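# Remove the cord tied around a bunch of flowers

## Task

Get the cord off the flowers without deforming the stems or squashing any of the blooms.

## Robot and tools

Robot: two arms, left_arm and right_arm. Each has six joints and a parallel two-finger gripper. In the scene frame the left arm stands on the +y side. These names do not match the left or right side of the images. The scene frame has +x reaching out over the table, +z up, and its origin at table height, halfway between the nominal arm bases. Actual bases: left_arm at (-0.045, +0.299, +0.017) m, right_arm at (+0.025, -0.341, +0.005) m, each turned only slightly about z. A camera stand is fixed behind the arms.

Frames: every reported hand pose, velocity, target and wrist-camera pose is in that arm's own base frame. Fixed cameras and the table use the scene frame. Motion offsets run along the axes of the arm's current Hand target. On a gripper, the fingers point along its +z and spread along its y. end_effector_position is the spot between the pads, roughly 1 cm behind the fingertips. end_effector_quat_wxyz gives the orientation.

execute_actions(actions, cameras): actions is a list of actions. Each action holds up to 15 rows, and each row is one 1/30 s control step. If an action has fewer rows, its last row repeats until 15 steps are done. A row is always 14 numbers in [-1, 1]: dx, dy, dz, rx, ry, rz, opening for left_arm, then the same seven for right_arm. The six pose numbers are an offset, not a pose. Every row in an action is measured from the Hand target at that action's start, and the next action starts from the new Hand target, so a repeated offset moves the arm further. Scale: 1.0 = 0.6 m or 180 degrees. rx, ry, rz form one rotation vector. opening is absolute: +1 = fully open (0.094 m), -1 = shut. To hold an arm still, give it six zeros plus its current opening; a 0 in the opening slot is itself a command to half-close. cameras: a list of names, ["all"], or []. By default you get images only when actions is empty. An empty actions list also shows fields that other results may leave out.

move(target, speed, blend, opening_speed, grip_force, blocking, cameras): target is one 14-number row laid out as above, or a list of up to 15 such rows. Every row is an offset from the Hand targets at the start of the move, not from the previous row. Paths are straight lines and all arms finish together. A move takes 0.5 s at least and is cut off after 10 s. Paths do not avoid obstacles or the other arm. speed is in m/s, 0.002 to 2.9, default 0.25; it can be one value or one per target. Turning rate is capped at twice that value in rad/s. blend, in m, rounds corners between listed targets; 0 means stop at each one. opening_speed is the finger rate per second on the -1..+1 scale, at least 0.2. Use it to close gently on delicate things. grip_force is the per-pad limit in newtons, 10 to 50. It can be one value or one per arm, and it stays set until changed. Lower forces make the fingers close slowly. blocking=false returns after about 0.5 s while the move keeps going. The result adds a "move:" line giving the outcome (done, off_target, moving, held, fault) and any limits. limits=paced means a commanded pose was clipped; limits=held means a check held back steps. done means the arm is at rest within 10 mm and 2 degrees.

wait(seconds 0 to 10) lets time pass while the last commands are held. stop brakes a running move. zoom_image(camera, region=[x0,y0,x1,y1]) enlarges part of the latest image; regions are in pixels, at most 504 per side. read_manual gives licence texts. finished_scene(scene) ends the current scene, using that scene's number, and cannot be undone. Call it only once the cord is off and stays off with the robot not touching anything.

Cameras, all 504x504: cam_head_left, cam_head_right, cam_high, cam_low, cam_left_wrist, cam_right_wrist. A calibration is given, but each camera may be off by a few mm or degrees.

Reading results: "Hand target" is your last commanded pose after clipping, and the next offsets start from it. The controller limits commanded orientation to within 40 degrees of the measured one per step. Friction and weight can leave a gripper a few cm short of its target even with nothing in the way. Waiting does not close that gap. Sending another action, even all zeros, asks again; after that, send the leftover distance as an offset. grip_measured is the measured finger opening on the command scale. With nothing held it can read up to about 2.5 mm too wide. It keeps following your command as the pads squeeze harder, so it will not show when they first touch. grip_effort_nm is the gripper motor's averaged effort; negative means closing. Joint torques include the arm's own weight, and entries 1 to 3 wrap at ±28 N m. Tool commands lists current gripper commands.

Avoid: squeezing the blooms or stems. Close slowly and set a low grip_force, since anything that yields gets crushed more the further down you command. Do not drop things, let parts fly, or let anything fall off the table or be left off it. Avoid hard hits or pushes, and any contact between the arms or their grippers. The clearance check does not guard gripper against gripper. Keep the wrist-camera cables off objects; cable contact counts as the hand touching. Fast moves strike harder, and aiming far past a contact presses harder. A blocked arm keeps pushing until you command it back past its gripper. Do not route paths close to an arm's own base. Heat builds when an arm holds loads, stays stretched out, or pushes against something. A MOTOR HOT line appears at 75 °C, and at 90 °C the arm folds and stops working. The scene keeps running while you think, and loose objects may get nudged now and then.

Each tool is called after "Request:" by a JSON object that holds its "fn" and its "kwargs", one argument or row to a line.

## Session

Request:
{"fn": "execute_actions", "kwargs": {
  "actions": []
}}

Request:
{"fn": "zoom_image", "kwargs": {
  "camera": "cam_head_right",
  "region": [170, 190, 350, 370]
}}

Request:
{"fn": "zoom_image", "kwargs": {
  "camera": "cam_high",
  "region": [130, 180, 310, 360]
}}

Scene clock: 0.00 s.
left_arm: end_effector_position=(+0.4103, +0.0003, +0.1123) grip_measured=+1.000 grip_effort_nm=n/a end_effector_quat_wxyz=(+0.600, -0.024, +0.798, +0.054) | right_arm: end_effector_position=(+0.3872, -0.0690, +0.1026) grip_measured=+1.000 grip_effort_nm=n/a end_effector_quat_wxyz=(+0.584, +0.131, +0.797, -0.083)
Joint positions: left_arm=[-0.09 1.567 0.405 0.878 -0.202 0.001 0.094] | right_arm=[-0.083 1.521 0.349 0.855 0.21 0.09 0.094]
Joint velocities: within noise
Joint torques (N m): no reading
Heat: left arm: 32 °C; right arm: 43 °C.
Hand target: left_arm +0.4114, +0.0001, +0.1149; +0.600, -0.025, +0.798, +0.054 | right_arm +0.3924, -0.0699, +0.1174; +0.600, +0.132, +0.784, -0.082
Tool commands: left_gripper/opening=+1.0 right_gripper/opening=+1.0
camera_calibration:
cam_left_wrist: T_world_to_cam=[[0.0257668, -0.989209, -0.144231, 0.00221882], [-0.656744, 0.0920246, -0.748478, 0.398006], [0.753674, 0.114009, -0.647285, -0.115698], [0, 0, 0, 1]] pos_world=[0.348529, -0.0212409, 0.223329]
cam_right_wrist: T_world_to_cam=[[-0.40608, -0.905506, -0.123116, 0.103586], [-0.593392, 0.363738, -0.718039, 0.370592], [0.694971, -0.218525, -0.685027, -0.100335], [0, 0, 0, 1]] pos_world=[0.3317, -0.0629265, 0.210121]

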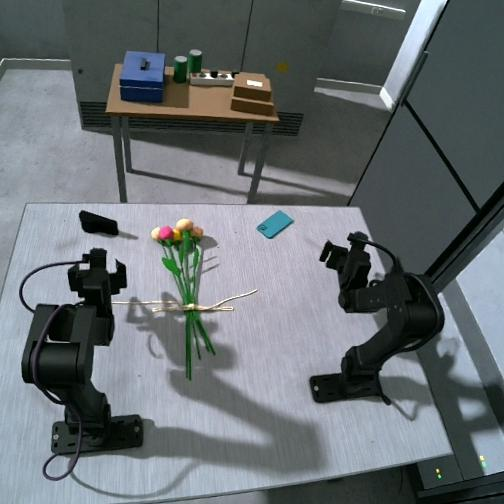

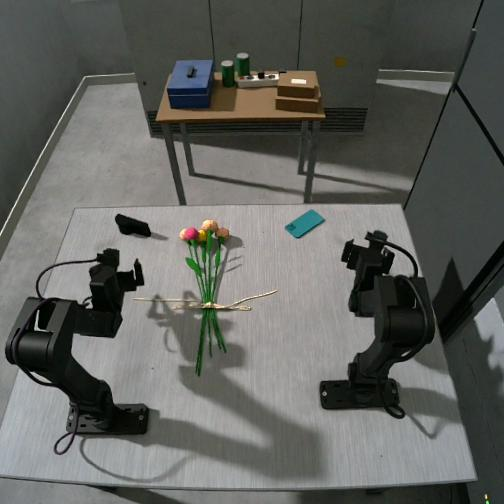

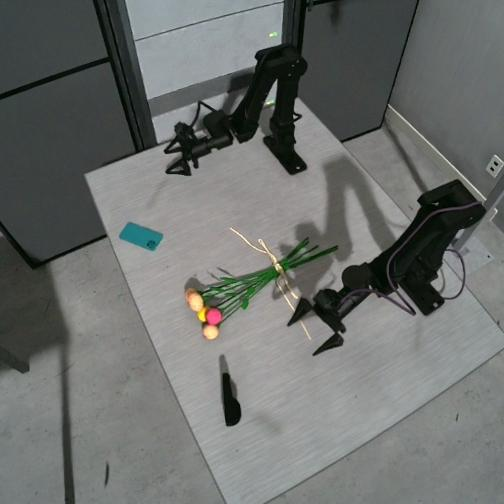

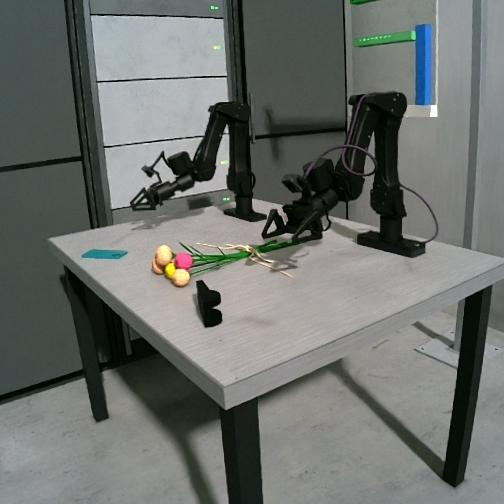

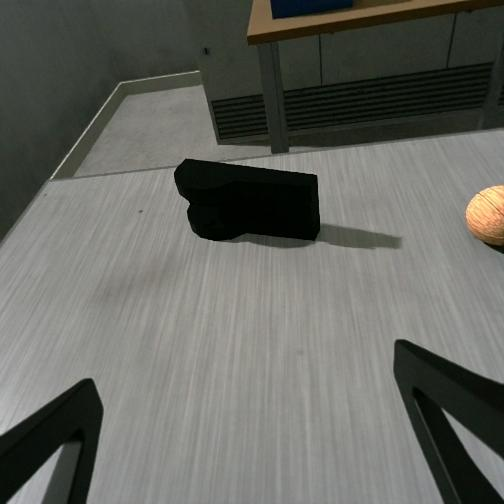

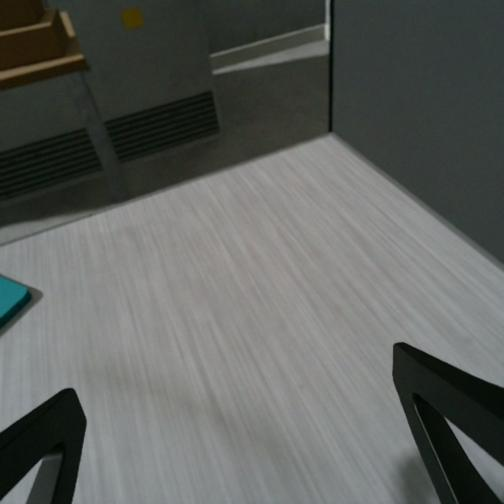

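Scaled by 2.800.

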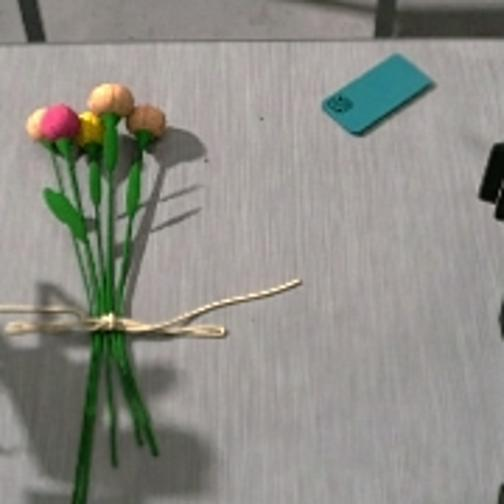

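Scaled by 2.800.

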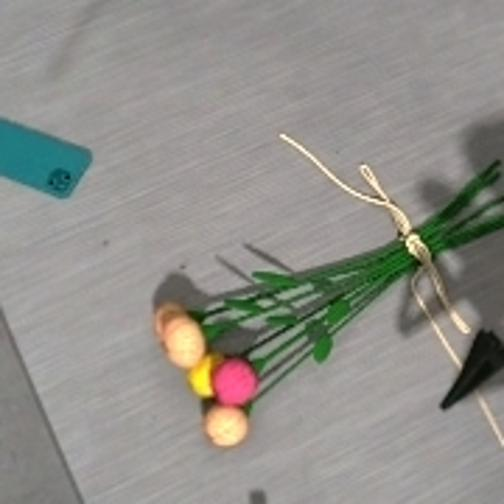

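Request:
{"fn": "move", "kwargs": {
  "target": [0.057,-0.07,-0.0625,0.348,0.291,0.439,1,0.125,0.433,-0.237,-0.377,0.287,-0.507,1],
  "speed": 0.3,
  "cameras": ["all"]
}}

Scene clock: 40.90 s.
left_arm: end_effector_position=(+0.3694, -0.0432, +0.0892) grip_measured=+1.000 grip_effort_nm=0.01 end_effector_quat_wxyz=(+0.007, +0.701, +0.713, +0.004) | right_arm: end_effector_position=(+0.3153, +0.2217, +0.0842) grip_measured=+1.000 grip_effort_nm=-0.02 end_effector_quat_wxyz=(+0.009, +0.704, -0.710, +0.000)
Joint positions: left_arm=[-0.118 1.948 1.611 -1.219 0.003 1.436 0.094] | right_arm=[0.612 2.037 1.718 -1.27 0.003 -0.95 0.094]
Joint torques (N m): left_arm=[-0.31 -9.01 7.58 -0.28 -0.08 0.1] | right_arm=[0.1 -10.63 8.75 -0.04 -0.01 -0.05]
Heat: left arm: 34 °C; right arm: 46 °C.
Hand target: left_arm +0.3704, -0.0450, +0.0900; +0.001, +0.707, +0.707, +0.001 | right_arm +0.3228, +0.2264, +0.0905; +0.000, +0.706, -0.708, +0.001
Off the commanded pose: left_arm 0.002 m, 1 deg | right_arm 0.011 m, 1 deg.
move: off_target (right_arm)
camera_calibration:
cam_left_wrist: T_world_to_cam=[[-0.995478, 0.0885617, 0.0343447, 0.364865], [0.0948603, 0.908131, 0.407798, 0.0122508], [0.00492582, 0.409212, -0.912426, 0.218175], [0, 0, 0, 1]] pos_world=[0.360978, -0.132718, 0.181541]
cam_right_wrist: T_world_to_cam=[[0.988254, -0.139366, 0.0627053, -0.289829], [-0.152732, -0.886594, 0.436605, 0.25002], [-0.00525364, -0.441054, -0.897465, 0.288485], [0, 0, 0, 1]] pos_world=[0.326126, 0.308511, 0.167919]

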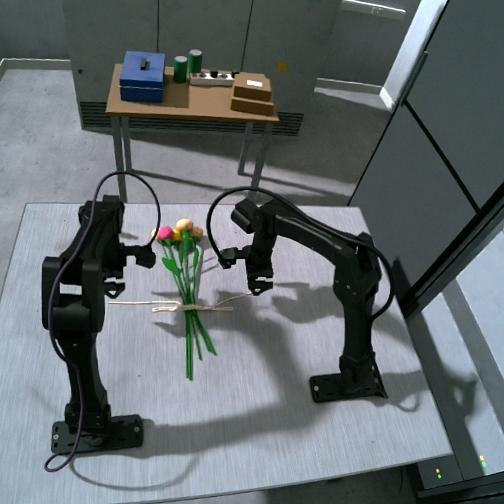

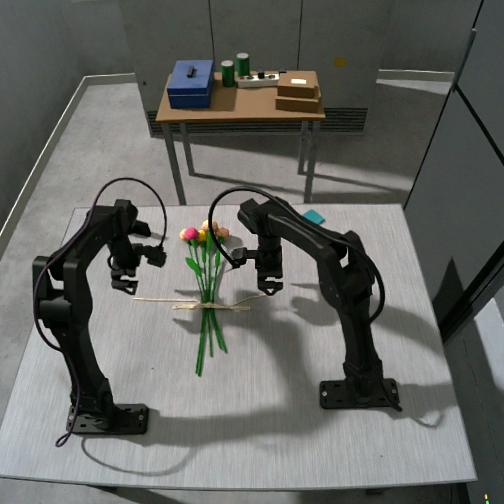

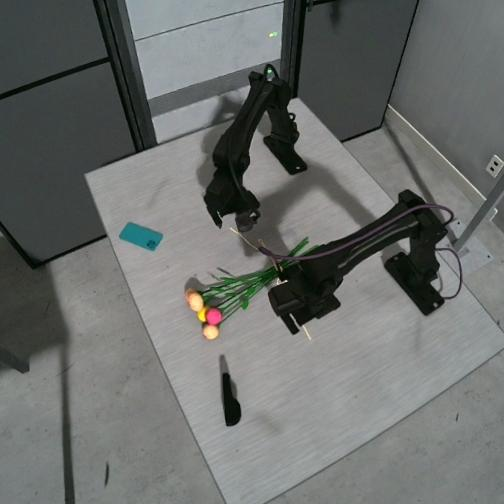

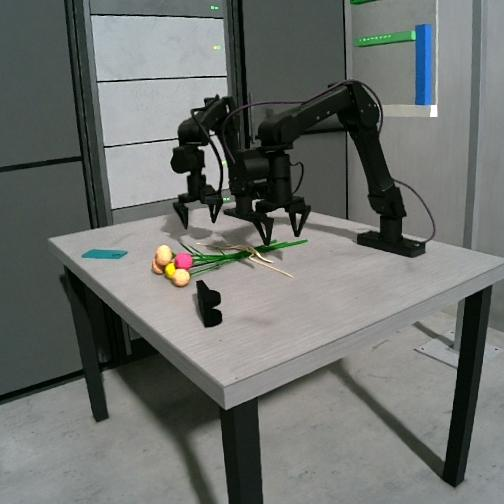

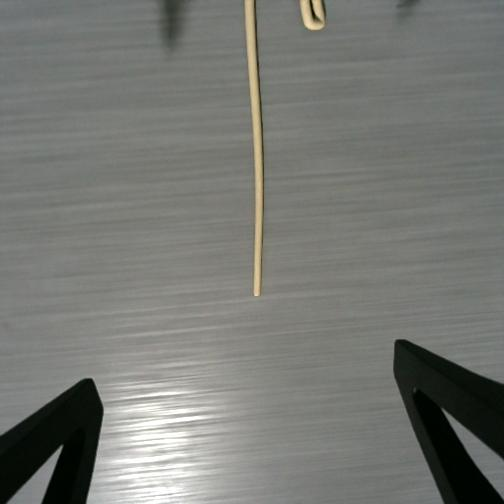

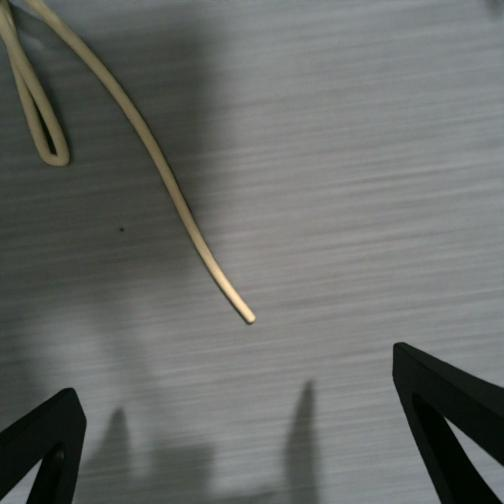

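Request:
{"fn": "move", "kwargs": {
  "target": [-0.015,-0.018,0.15,0,0,0,0.3,0,0.013,0.123,0,0,0,0.3],
  "speed": 0.15,
  "cameras": ["cam_left_wrist","cam_right_wrist","cam_low"]
}}

Scene clock: 54.40 s.
left_arm: end_effector_position=(+0.3591, -0.0536, +0.0042) grip_measured=+0.303 grip_effort_nm=-0.13 end_effector_quat_wxyz=(+0.002, +0.707, +0.707, +0.000) | right_arm: end_effector_position=(+0.3156, +0.2245, +0.0243) grip_measured=+0.302 grip_effort_nm=-0.10 end_effector_quat_wxyz=(-0.002, +0.706, -0.708, +0.003)
Joint positions: left_arm=[-0.15 2.009 1.349 -0.907 0.002 1.422 0.061] | right_arm=[0.618 2.068 1.522 -1.021 0.004 -0.95 0.061]
Joint torques (N m): left_arm=[-0.43 -9.62 4.71 0.1 -0.07 -0.05] | right_arm=[0.57 -10.62 4.41 0.37 0 0.03]
Heat: left arm: 35 °C; right arm: 45 °C.
Hand target: left_arm +0.3599, -0.0540, +0.0000; +0.001, +0.707, +0.707, +0.001 | right_arm +0.3150, +0.2264, +0.0167; +0.000, +0.706, -0.708, +0.001
Off the commanded pose: left_arm 0.004 m, 0 deg | right_arm 0.008 m, 0 deg.
move: done
camera_calibration:
cam_left_wrist: T_world_to_cam=[[-0.993231, 0.106519, 0.0463208, 0.358489], [0.116144, 0.905329, 0.408522, 0.0495807], [0.00157982, 0.411136, -0.911572, 0.146245], [0, 0, 0, 1]] pos_world=[0.350073, -0.1432, 0.0964529]
cam_right_wrist: T_world_to_cam=[[0.987676, -0.134491, 0.0800563, -0.287376], [-0.155839, -0.892501, 0.423269, 0.281298], [0.0145245, -0.430528, -0.90246, 0.227452], [0, 0, 0, 1]] pos_world=[0.324368, 0.310333, 0.109208]
Images, in order (width x height): cam_low 504x504, cam_left_wrist 504x504, cam_right_wrist 504x504.

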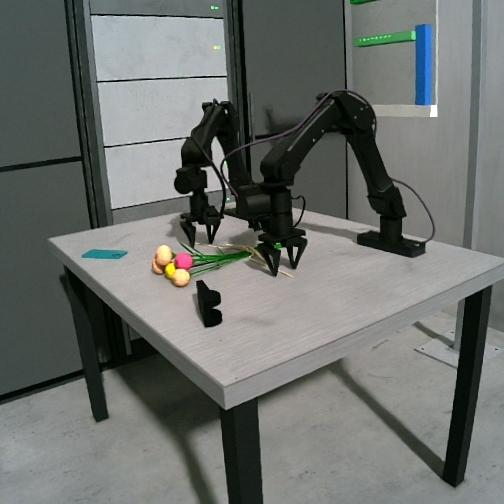

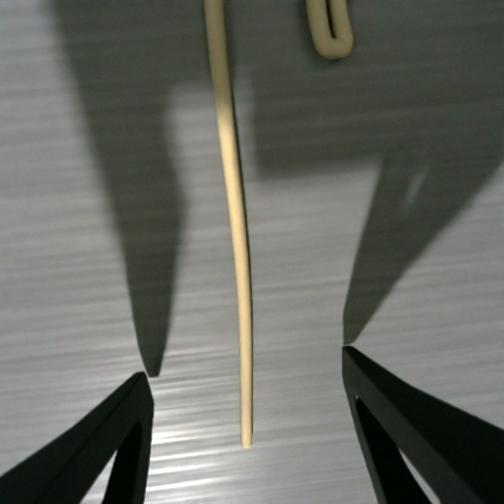

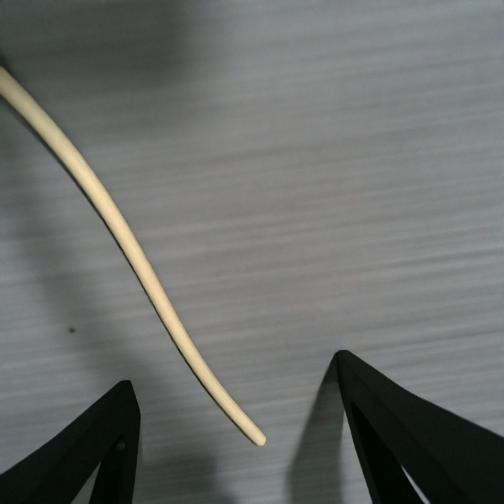

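Request:
{"fn": "move", "kwargs": {
  "target": [0,0,0.006,0,0,0,0.3,0,0.02,0.028,0,0,0,0.3],
  "speed": 0.08,
  "cameras": ["cam_left_wrist","cam_right_wrist"]
}}

Scene clock: 60.50 s.
left_arm: end_effector_position=(+0.3621, -0.0541, +0.0042) grip_measured=+0.303 grip_effort_nm=-0.12 end_effector_quat_wxyz=(+0.007, +0.707, +0.707, +0.004) | right_arm: end_effector_position=(+0.3140, +0.2241, +0.0231) grip_measured=+0.302 grip_effort_nm=-0.09 end_effector_quat_wxyz=(-0.016, +0.703, -0.711, +0.006)
Joint positions: left_arm=[-0.15 2.009 1.349 -0.895 0.002 1.422 0.061] | right_arm=[0.621 2.037 1.47 -0.97 0.007 -0.939 0.061]
Joint torques (N m): left_arm=[-0.43 -9.2 4.22 0.12 -0.08 -0.05] | right_arm=[1.26 -9.13 1.87 0.66 -0.06 0.11]
Heat: left arm: 34 °C; right arm: 44 °C.
Hand target: left_arm +0.3599, -0.0540, -0.0036; +0.001, +0.707, +0.707, +0.001 | right_arm +0.3031, +0.2263, -0.0002; +0.000, +0.706, -0.708, +0.001
Off the commanded pose: left_arm 0.008 m, 1 deg | right_arm 0.026 m, 2 deg.
move: off_target (right_arm)
camera_calibration:
cam_left_wrist: T_world_to_cam=[[-0.993722, 0.106529, 0.0341658, 0.361722], [0.111169, 0.90606, 0.408285, 0.0514743], [0.012538, 0.40952, -0.912215, 0.142417], [0, 0, 0, 1]] pos_world=[0.351943, -0.143495, 0.0965401]
cam_right_wrist: T_world_to_cam=[[0.984295, -0.143421, 0.102928, -0.283066], [-0.173209, -0.897226, 0.406182, 0.28813], [0.0340943, -0.417631, -0.907977, 0.217289], [0, 0, 0, 1]] pos_world=[0.321118, 0.308666, 0.109395]
Images, in order (width x height): cam_left_wrist 504x504, cam_right_wrist 504x504.

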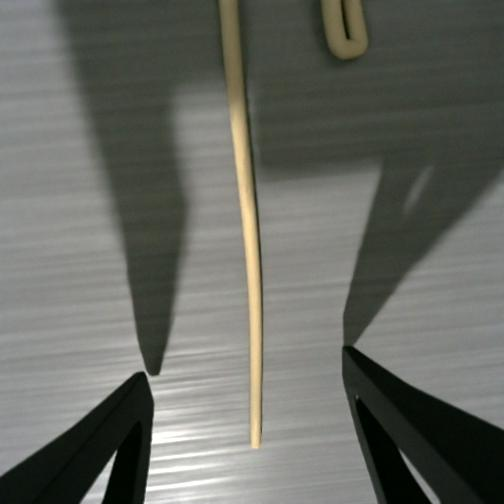

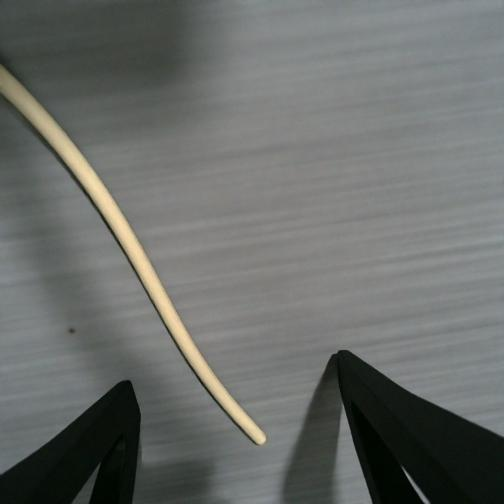

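Request:
{"fn": "move", "kwargs": {
  "target": [0,0,-0.005,0,0,0,0.3,0,0.003,-0.038,0,0,0,0.3],
  "speed": 0.08,
  "cameras": ["cam_left_wrist","cam_right_wrist"]
}}

Scene clock: 64.97 s.
left_arm: end_effector_position=(+0.3621, -0.0541, +0.0042) grip_measured=+0.303 grip_effort_nm=-0.12 end_effector_quat_wxyz=(+0.007, +0.707, +0.707, +0.004) | right_arm: end_effector_position=(+0.3130, +0.2237, +0.0232) grip_measured=+0.301 grip_effort_nm=-0.09 end_effector_quat_wxyz=(-0.014, +0.702, -0.712, +0.009)
Joint positions: left_arm=[-0.15 2.009 1.349 -0.895 0.002 1.422 0.061] | right_arm=[0.624 2.035 1.468 -0.973 0.013 -0.933 0.061]
Joint torques (N m): left_arm=[-0.42 -9.58 4.67 0 -0.07 -0.05] | right_arm=[1.22 -11.71 4.98 -0.06 -0.07 0.12]
Heat: left arm: 34 °C; right arm: 44 °C.
Hand target: left_arm +0.3599, -0.0540, -0.0006; +0.001, +0.707, +0.707, +0.001 | right_arm +0.3012, +0.2264, +0.0226; +0.000, +0.706, -0.708, +0.001
Off the commanded pose: left_arm 0.005 m, 1 deg | right_arm 0.012 m, 2 deg.
move: off_target (right_arm)
camera_calibration:
cam_left_wrist: T_world_to_cam=[[-0.993722, 0.106529, 0.0341658, 0.361722], [0.111169, 0.90606, 0.408285, 0.0514743], [0.012538, 0.40952, -0.912215, 0.142417], [0, 0, 0, 1]] pos_world=[0.351943, -0.143495, 0.0965401]
cam_right_wrist: T_world_to_cam=[[0.983747, -0.145938, 0.104615, -0.28158], [-0.176394, -0.894369, 0.411082, 0.287724], [0.033572, -0.422854, -0.905576, 0.218555], [0, 0, 0, 1]] pos_world=[0.320419, 0.308655, 0.109097]
Images, in order (width x height): cam_left_wrist 504x504, cam_right_wrist 504x504.

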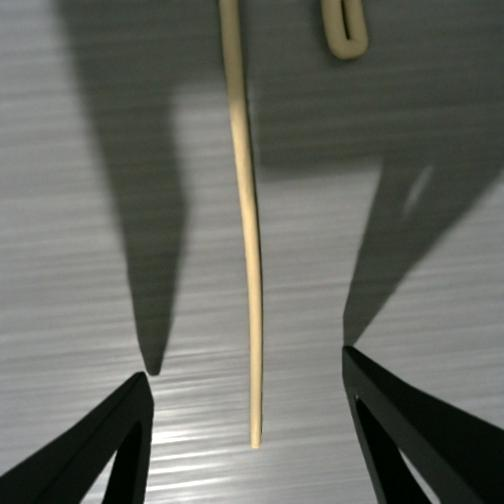

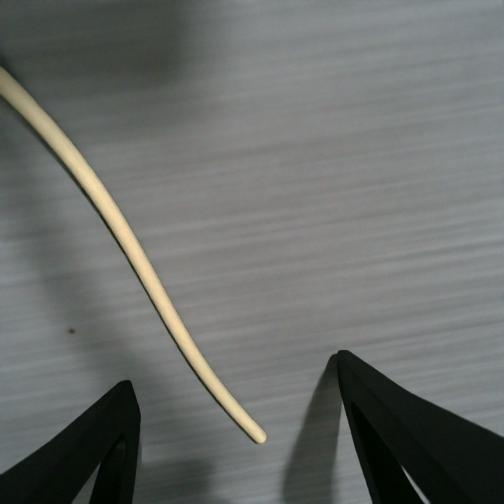

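Request:
{"fn": "move", "kwargs": {
  "target": [0,0,0.0,0,0,0,-1,0,-0.015,-0.003,0,0,0,-1],
  "speed": 0.08,
  "opening_speed": 0.7,
  "cameras": ["cam_left_wrist","cam_right_wrist"]
}}

Scene clock: 70.63 s.
left_arm: end_effector_position=(+0.3621, -0.0540, +0.0042) grip_measured=-0.995 grip_effort_nm=-0.23 end_effector_quat_wxyz=(+0.007, +0.707, +0.707, +0.004) | right_arm: end_effector_position=(+0.3029, +0.2222, +0.0238) grip_measured=-0.954 grip_effort_nm=-1.04 end_effector_quat_wxyz=(+0.004, +0.706, -0.708, +0.004)
Joint positions: left_arm=[-0.15 2.009 1.349 -0.895 0.002 1.421 0] | right_arm=[0.635 2.035 1.471 -1.013 0.009 -0.933 0.002]
Joint torques (N m): left_arm=[-0.42 -9.55 4.67 0 -0.07 -0.05] | right_arm=[-0.23 -9.43 7.88 0.05 -0.05 -0.07]
Heat: left arm: 33 °C; right arm: 44 °C.
Hand target: left_arm +0.3599, -0.0540, -0.0006; +0.001, +0.707, +0.707, +0.001 | right_arm +0.3102, +0.2264, +0.0245; +0.000, +0.706, -0.708, +0.001
Off the commanded pose: left_arm 0.005 m, 1 deg | right_arm 0.008 m, 1 deg.
move: done
camera_calibration:
cam_left_wrist: T_world_to_cam=[[-0.993758, 0.1062, 0.0341645, 0.361791], [0.110864, 0.905952, 0.408607, 0.0515663], [0.0124425, 0.409844, -0.912071, 0.14239], [0, 0, 0, 1]] pos_world=[0.352044, -0.143497, 0.0964394]
cam_right_wrist: T_world_to_cam=[[0.988089, -0.134066, 0.0755426, -0.275175], [-0.153618, -0.88819, 0.433036, 0.275595], [0.0090408, -0.439483, -0.898205, 0.229869], [0, 0, 0, 1]] pos_world=[0.312156, 0.308913, 0.107914]
Images, in order (width x height): cam_left_wrist 504x504, cam_right_wrist 504x504.

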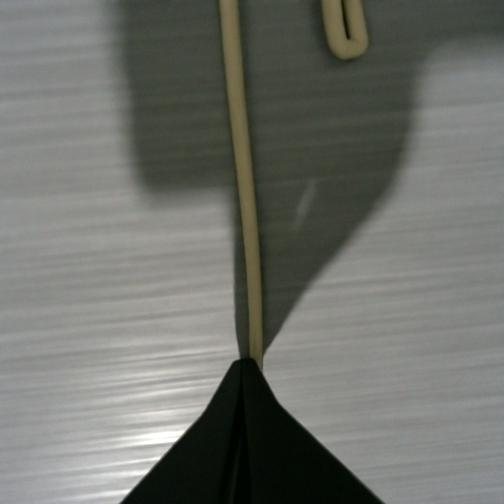

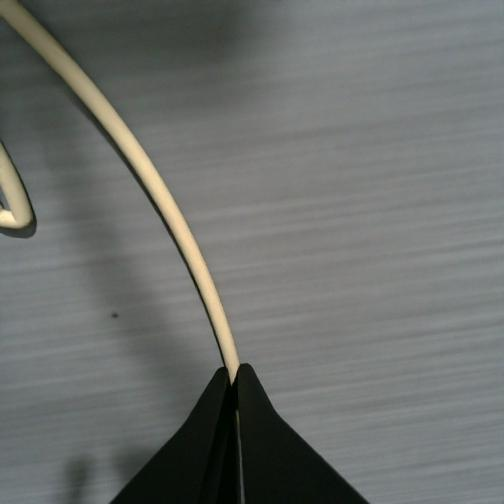

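Request:
{"fn": "move", "kwargs": {
  "target": [
    [0,0,0.0,0,0,0,-0.2,0,0,0,0,0,0,-1],
    [0,0.0,0.03,0,0,0,-0.2,0,0,0,0,0,0,-1],
    [0,0.0,0.03,0,0,0,-1,0,0,0,0,0,0,-1]
  ],
  "speed": 0.08,
  "opening_speed": 0.7,
  "cameras": ["cam_left_wrist","cam_right_wrist"]
}}

Scene clock: 79.57 s.
left_arm: end_effector_position=(+0.3651, -0.0547, -0.0017) grip_measured=-0.961 grip_effort_nm=-1.02 end_effector_quat_wxyz=(+0.013, +0.708, +0.706, +0.010) | right_arm: end_effector_position=(+0.3029, +0.2222, +0.0238) grip_measured=-0.954 grip_effort_nm=-1.05 end_effector_quat_wxyz=(+0.004, +0.706, -0.708, +0.004)
Joint positions: left_arm=[-0.151 2.015 1.332 -0.855 0 1.421 0.002] | right_arm=[0.635 2.035 1.471 -1.013 0.009 -0.933 0.002]
Joint torques (N m): left_arm=[-0.42 -7.73 3.34 0.32 -0.06 -0.05] | right_arm=[-0.16 -9.46 7.9 0.07 -0.06 -0.08]
Heat: left arm: 33 °C; right arm: 45 °C.
Hand target: left_arm +0.3600, -0.0539, -0.0186; +0.001, +0.707, +0.707, +0.001 | right_arm +0.3102, +0.2264, +0.0245; +0.000, +0.706, -0.708, +0.001
Off the commanded pose: left_arm 0.018 m, 2 deg | right_arm 0.008 m, 1 deg.
move: off_target (left_arm); target 3's new opening was sent with left_arm's hand 0.017 m and 1 deg from that target
camera_calibration:
cam_left_wrist: T_world_to_cam=[[-0.994031, 0.107642, 0.0177878, 0.365194], [0.105445, 0.906009, 0.409913, 0.056222], [0.0280078, 0.409342, -0.911951, 0.131542], [0, 0, 0, 1]] pos_world=[0.353401, -0.144093, 0.0904178]
cam_right_wrist: T_world_to_cam=[[0.988089, -0.134066, 0.0755426, -0.275175], [-0.153618, -0.88819, 0.433036, 0.275595], [0.0090408, -0.439483, -0.898205, 0.229869], [0, 0, 0, 1]] pos_world=[0.312156, 0.308913, 0.107914]
Images, in order (width x height): cam_left_wrist 504x504, cam_right_wrist 504x504.

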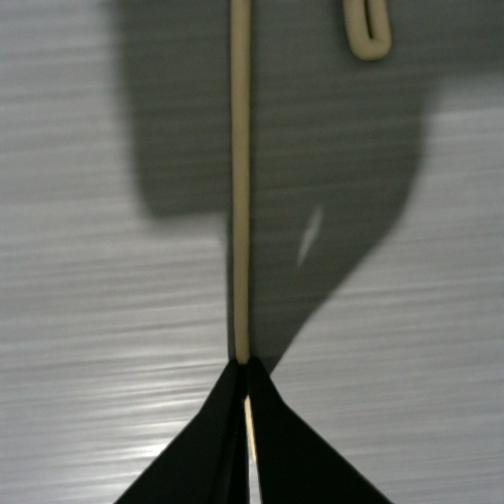

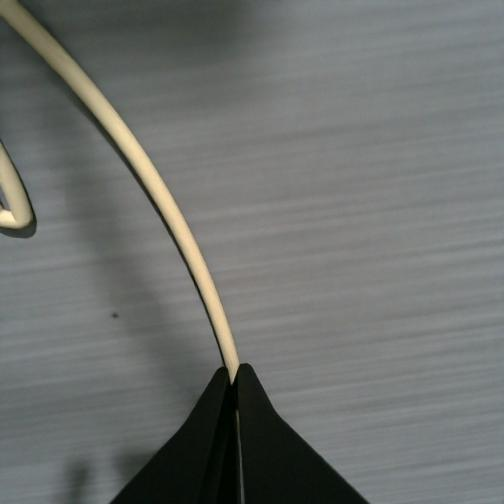

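Request:
{"fn": "move", "kwargs": {
  "target": [
    [0,0,-0.045,0,0,0,-1,0,0,-0.015,0,0,0,-1],
    [0.12,0,-0.045,0,0,0,-1,0.12,0,-0.015,0,0,0,-1]
  ],
  "speed": 0.05,
  "cameras": ["cam_head_right","cam_high","cam_low","cam_left_wrist","cam_right_wrist"]
}}

Request:
{"fn": "zoom_image", "kwargs": {
  "camera": "cam_head_right",
  "region": [120, 200, 320, 400]
}}

Scene clock: 87.93 s.
left_arm: end_effector_position=(+0.3592, +0.0166, -0.0004) grip_measured=-0.961 grip_effort_nm=-1.02 end_effector_quat_wxyz=(-0.003, +0.704, +0.710, -0.003) | right_arm: end_effector_position=(+0.3068, +0.1564, +0.0229) grip_measured=-0.954 grip_effort_nm=-1.05 end_effector_quat_wxyz=(+0.020, +0.707, -0.707, -0.003)
Joint positions: left_arm=[0.043 2.015 1.338 -0.903 0 1.607 0.002] | right_arm=[0.472 1.956 1.35 -1.006 0.007 -1.1 0.002]
Joint torques (N m): left_arm=[0.2 -12.48 5.45 -0.27 -0.05 0.1] | right_arm=[-0.79 -14.61 3.75 0.24 -0.03 -0.08]
Heat: left arm: 33 °C; right arm: 46 °C.
Hand target: left_arm +0.3598, +0.0181, +0.0084; +0.001, +0.707, +0.707, +0.001 | right_arm +0.3100, +0.1544, +0.0335; +0.000, +0.706, -0.708, +0.001
Off the commanded pose: left_arm 0.009 m, 1 deg | right_arm 0.011 m, 2 deg.
move: off_target (right_arm)
camera_calibration:
cam_left_wrist: T_world_to_cam=[[-0.993433, 0.0981321, 0.058828, 0.351503], [0.113663, 0.905297, 0.40929, -0.0111966], [-0.0130923, 0.413289, -0.910506, 0.118462], [0, 0, 0, 1]] pos_world=[0.352019, -0.0733163, 0.0917644]
cam_right_wrist: T_world_to_cam=[[0.990691, -0.128829, 0.0439838, -0.288603], [-0.13478, -0.882857, 0.449886, 0.211058], [-0.0191269, -0.451627, -0.892002, 0.210415], [0, 0, 0, 1]] pos_world=[0.318388, 0.244183, 0.105432]
Images, in order (width x height): cam_head_right 504x504, cam_high 504x504, cam_low 504x504, cam_left_wrist 504x504, cam_right_wrist 504x504.

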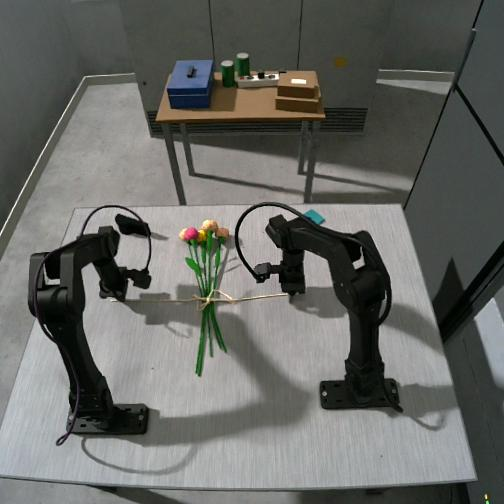

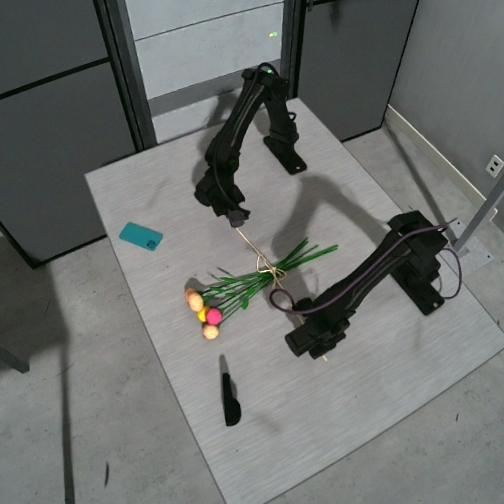

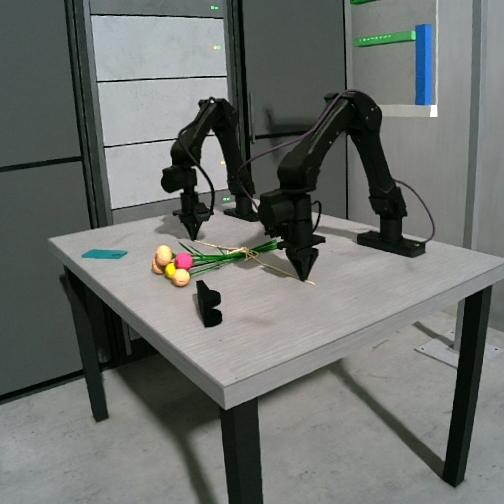

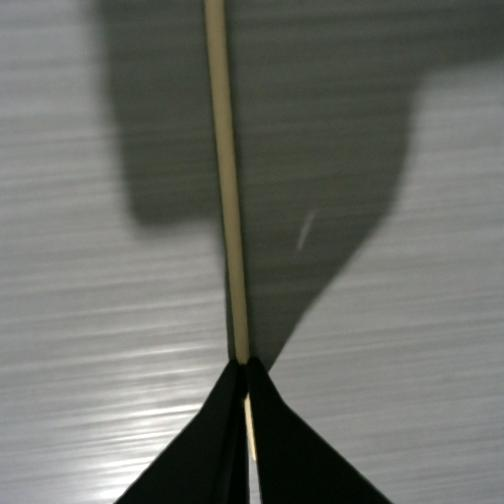

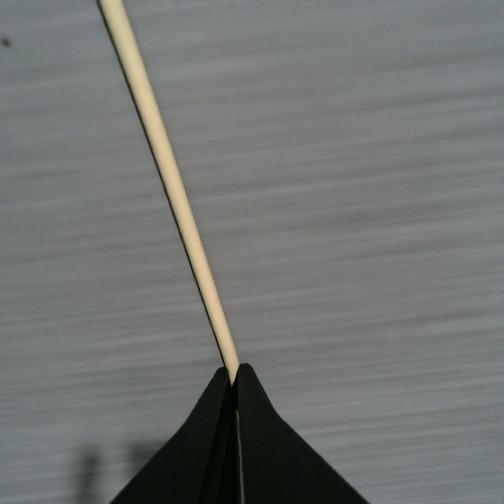

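Scaled by 2.520.

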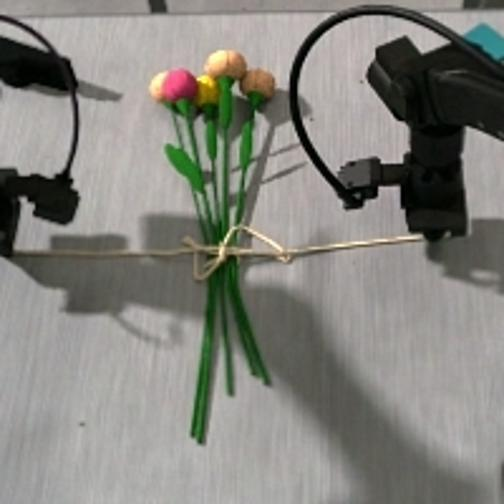

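Request:
{"fn": "move", "kwargs": {
  "target": [0.12,0,0,0,0,0,-1,0.12,0,0,0,0,0,-1],
  "speed": 0.05,
  "cameras": ["cam_head_right","cam_low"]
}}

Request:
{"fn": "zoom_image", "kwargs": {
  "camera": "cam_head_right",
  "region": [120, 200, 320, 400]
}}

Scene clock: 96.23 s.
left_arm: end_effector_position=(+0.3591, +0.0876, +0.0078) grip_measured=-0.961 grip_effort_nm=-1.02 end_effector_quat_wxyz=(+0.004, +0.705, +0.709, +0.007) | right_arm: end_effector_position=(+0.3070, +0.0811, +0.0230) grip_measured=-0.954 grip_effort_nm=-1.05 end_effector_quat_wxyz=(+0.021, +0.703, -0.710, -0.008)
Joint positions: left_arm=[0.237 2.015 1.373 -0.912 0 1.802 0.002] | right_arm=[0.259 1.865 1.226 -0.977 0.007 -1.302 0.002]
Joint torques (N m): left_arm=[0.17 -9.35 7.02 -0.3 -0.04 0.1] | right_arm=[-0.64 -13.81 3.9 0.19 -0.01 -0.09]
Heat: left arm: 33 °C; right arm: 45 °C.
Hand target: left_arm +0.3597, +0.0900, +0.0085; +0.001, +0.707, +0.707, +0.001 | right_arm +0.3098, +0.0823, +0.0335; +0.000, +0.706, -0.708, +0.001
Off the commanded pose: left_arm 0.003 m, 1 deg | right_arm 0.011 m, 3 deg.
move: off_target (right_arm)
Images, in order (width x height): cam_head_right 504x504, cam_low 504x504.

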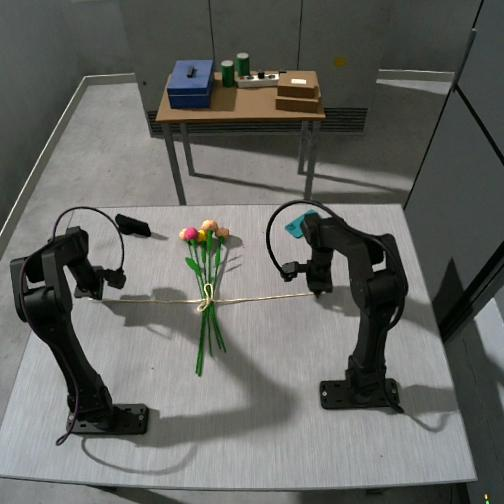

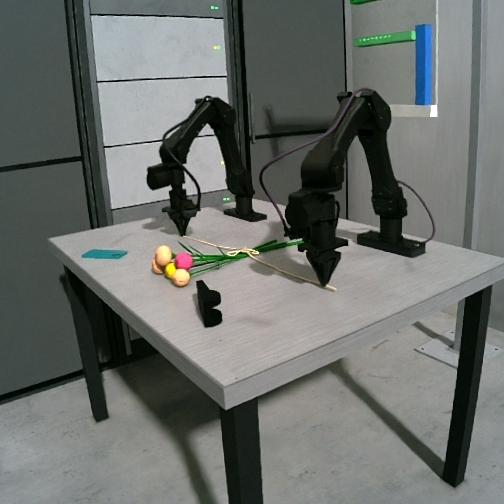

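Scaled by 2.520.

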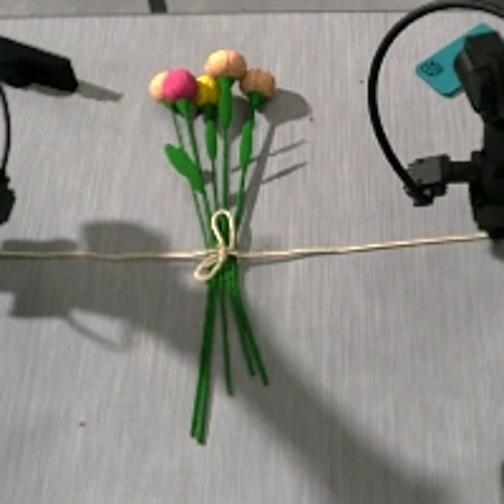

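Request:
{"fn": "move", "kwargs": {
  "target": [0.08,0,0,0,0,0,-1,0.08,0,0,0,0,0,-1],
  "speed": 0.05,
  "cameras": ["cam_head_right","cam_high"]
}}

Request:
{"fn": "zoom_image", "kwargs": {
  "camera": "cam_head_right",
  "region": [120, 200, 320, 400]
}}

Scene clock: 101.00 s.
left_arm: end_effector_position=(+0.3599, +0.1369, +0.0093) grip_measured=-0.961 grip_effort_nm=-1.02 end_effector_quat_wxyz=(+0.004, +0.704, +0.710, +0.010) | right_arm: end_effector_position=(+0.3063, +0.0336, +0.0228) grip_measured=-0.954 grip_effort_nm=-1.05 end_effector_quat_wxyz=(+0.020, +0.703, -0.710, -0.012)
Joint positions: left_arm=[0.361 2.063 1.452 -0.938 0 1.923 0.002] | right_arm=[0.11 1.834 1.185 -0.968 0.007 -1.451 0.002]
Joint torques (N m): left_arm=[0.21 -9.52 7.16 -0.3 -0.04 0.11] | right_arm=[-0.54 -13.48 3.93 0.17 -0.04 -0.11]
Heat: left arm: 33 °C; right arm: 44 °C.
Hand target: left_arm +0.3597, +0.1380, +0.0085; +0.001, +0.707, +0.707, +0.001 | right_arm +0.3097, +0.0344, +0.0336; +0.000, +0.706, -0.708, +0.001
Off the commanded pose: left_arm 0.001 m, 1 deg | right_arm 0.011 m, 3 deg.
move: off_target (right_arm)
Images, in order (width x height): cam_head_right 504x504, cam_high 504x504.

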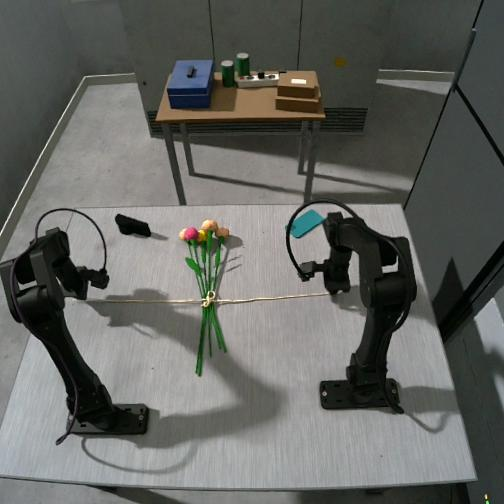

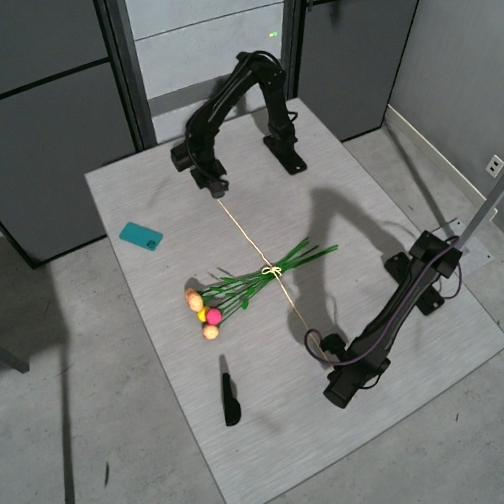

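Scaled by 2.520.

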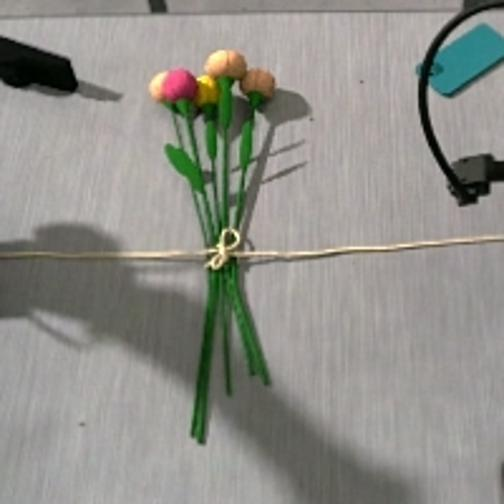

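Request:
{"fn": "move", "kwargs": {
  "target": [0.07,0,0,0,0,-0.12,-1,0.07,0,0,0,0,0,-1],
  "speed": 0.05,
  "cameras": ["cam_head_right","cam_high"]
}}

Request:
{"fn": "zoom_image", "kwargs": {
  "camera": "cam_head_right",
  "region": [120, 200, 320, 400]
}}

Scene clock: 110.23 s.
left_arm: end_effector_position=(+0.3604, +0.1758, +0.0092) grip_measured=-0.961 grip_effort_nm=-1.02 end_effector_quat_wxyz=(+0.004, +0.568, +0.823, +0.008) | right_arm: end_effector_position=(+0.3065, -0.0046, +0.0229) grip_measured=-0.954 grip_effort_nm=-1.05 end_effector_quat_wxyz=(+0.018, +0.707, -0.707, -0.014)
Joint positions: left_arm=[0.451 2.124 1.547 -0.976 0 1.659 0.002] | right_arm=[-0.014 1.827 1.175 -0.965 0.007 -1.586 0.002]
Joint torques (N m): left_arm=[0.46 -10.09 7.24 -0.28 -0.03 -0.05] | right_arm=[-0.91 -13.37 3.9 0.17 -0.04 -0.08]
Heat: left arm: 34 °C; right arm: 44 °C.
Hand target: left_arm +0.3597, +0.1800, +0.0085; +0.001, +0.562, +0.827, +0.001 | right_arm +0.3095, -0.0076, +0.0336; +0.000, +0.706, -0.708, +0.000
Off the commanded pose: left_arm 0.004 m, 1 deg | right_arm 0.012 m, 3 deg.
move: off_target (right_arm)
Images, in order (width x height): cam_head_right 504x504, cam_high 504x504.

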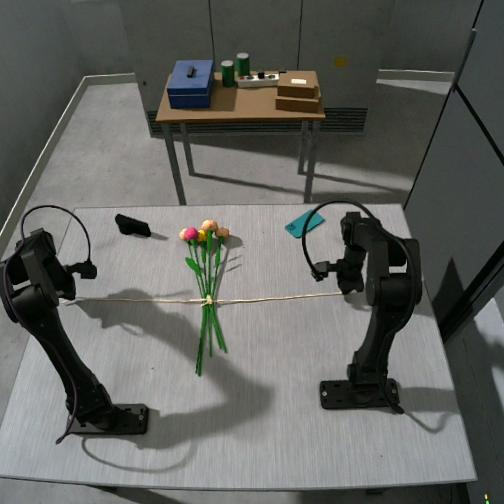

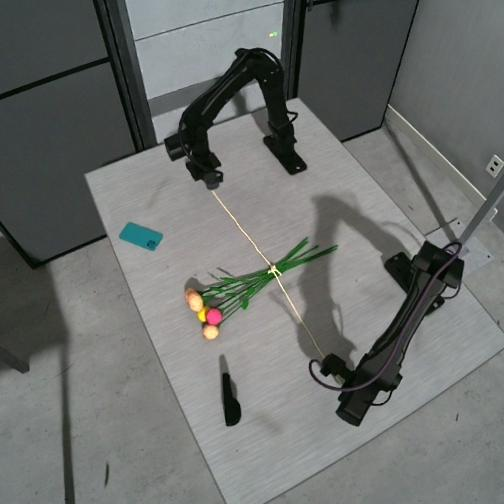

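Scaled by 2.520.

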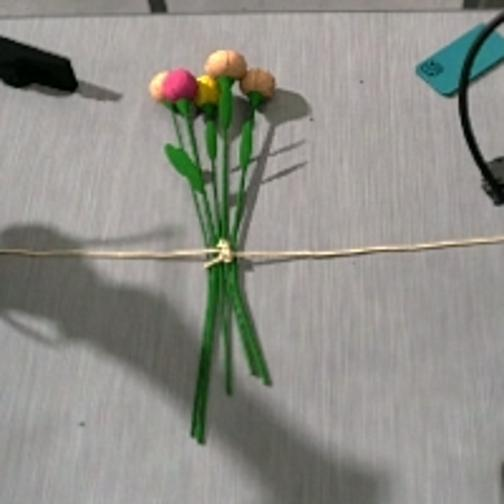

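Request:
{"fn": "move", "kwargs": {
  "target": [0.0465,0.0184,0,0,0,0,-1,0.05,0,0,0,0,0.06,-1],
  "speed": 0.05,
  "cameras": ["cam_head_right","cam_high"]
}}

Request:
{"fn": "zoom_image", "kwargs": {
  "camera": "cam_head_right",
  "region": [150, 240, 270, 360]
}}

Scene clock: 116.50 s.
left_arm: end_effector_position=(+0.3595, +0.2094, +0.0101) grip_measured=-0.961 grip_effort_nm=-1.02 end_effector_quat_wxyz=(+0.004, +0.558, +0.830, +0.009) | right_arm: end_effector_position=(+0.3046, -0.0346, +0.0229) grip_measured=-0.954 grip_effort_nm=-1.05 end_effector_quat_wxyz=(-0.018, -0.643, +0.766, +0.014)
Joint positions: left_arm=[0.525 2.176 1.634 -1.008 0 1.709 0.002] | right_arm=[-0.112 1.827 1.175 -0.965 0.007 -1.509 0.002]
Joint torques (N m): left_arm=[0.42 -10.51 7.3 -0.29 -0.03 0.1] | right_arm=[-0.79 -12.68 4.6 0.14 -0.06 0.08]
Heat: left arm: 34 °C; right arm: 43 °C.
Hand target: left_arm +0.3596, +0.2100, +0.0085; +0.001, +0.562, +0.827, +0.001 | right_arm +0.3094, -0.0376, +0.0336; +0.000, -0.636, +0.771, +0.000
Off the commanded pose: left_arm 0.002 m, 1 deg | right_arm 0.012 m, 3 deg.
move: off_target (right_arm)
Images, in order (width x height): cam_head_right 504x504, cam_high 504x504.

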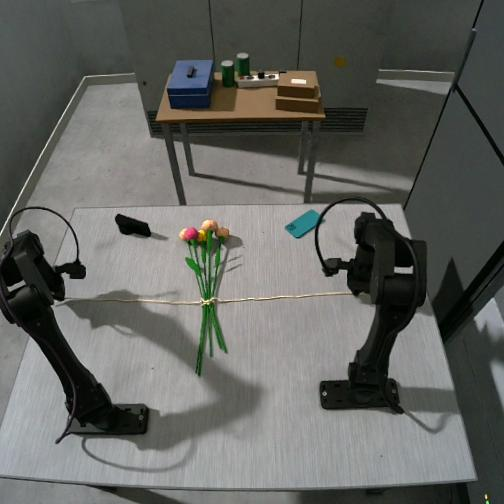

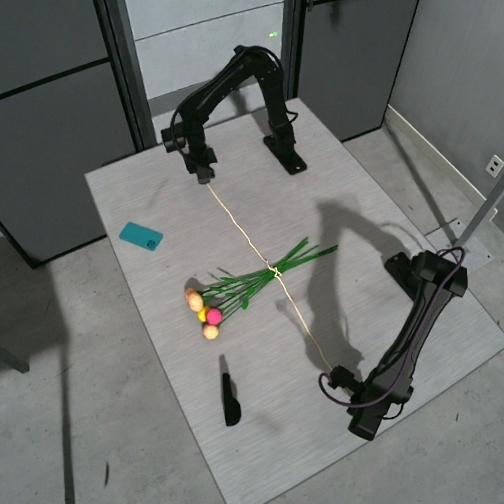

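Scaled by 4.200.

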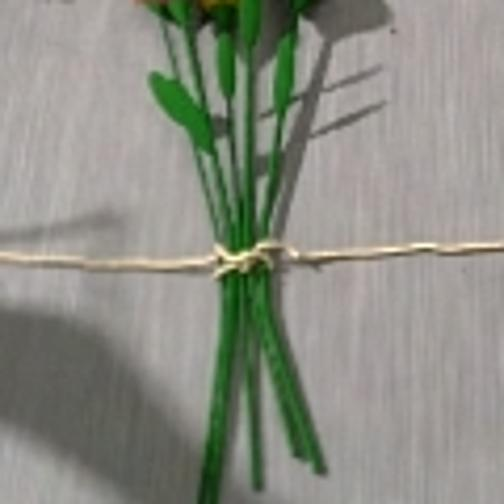

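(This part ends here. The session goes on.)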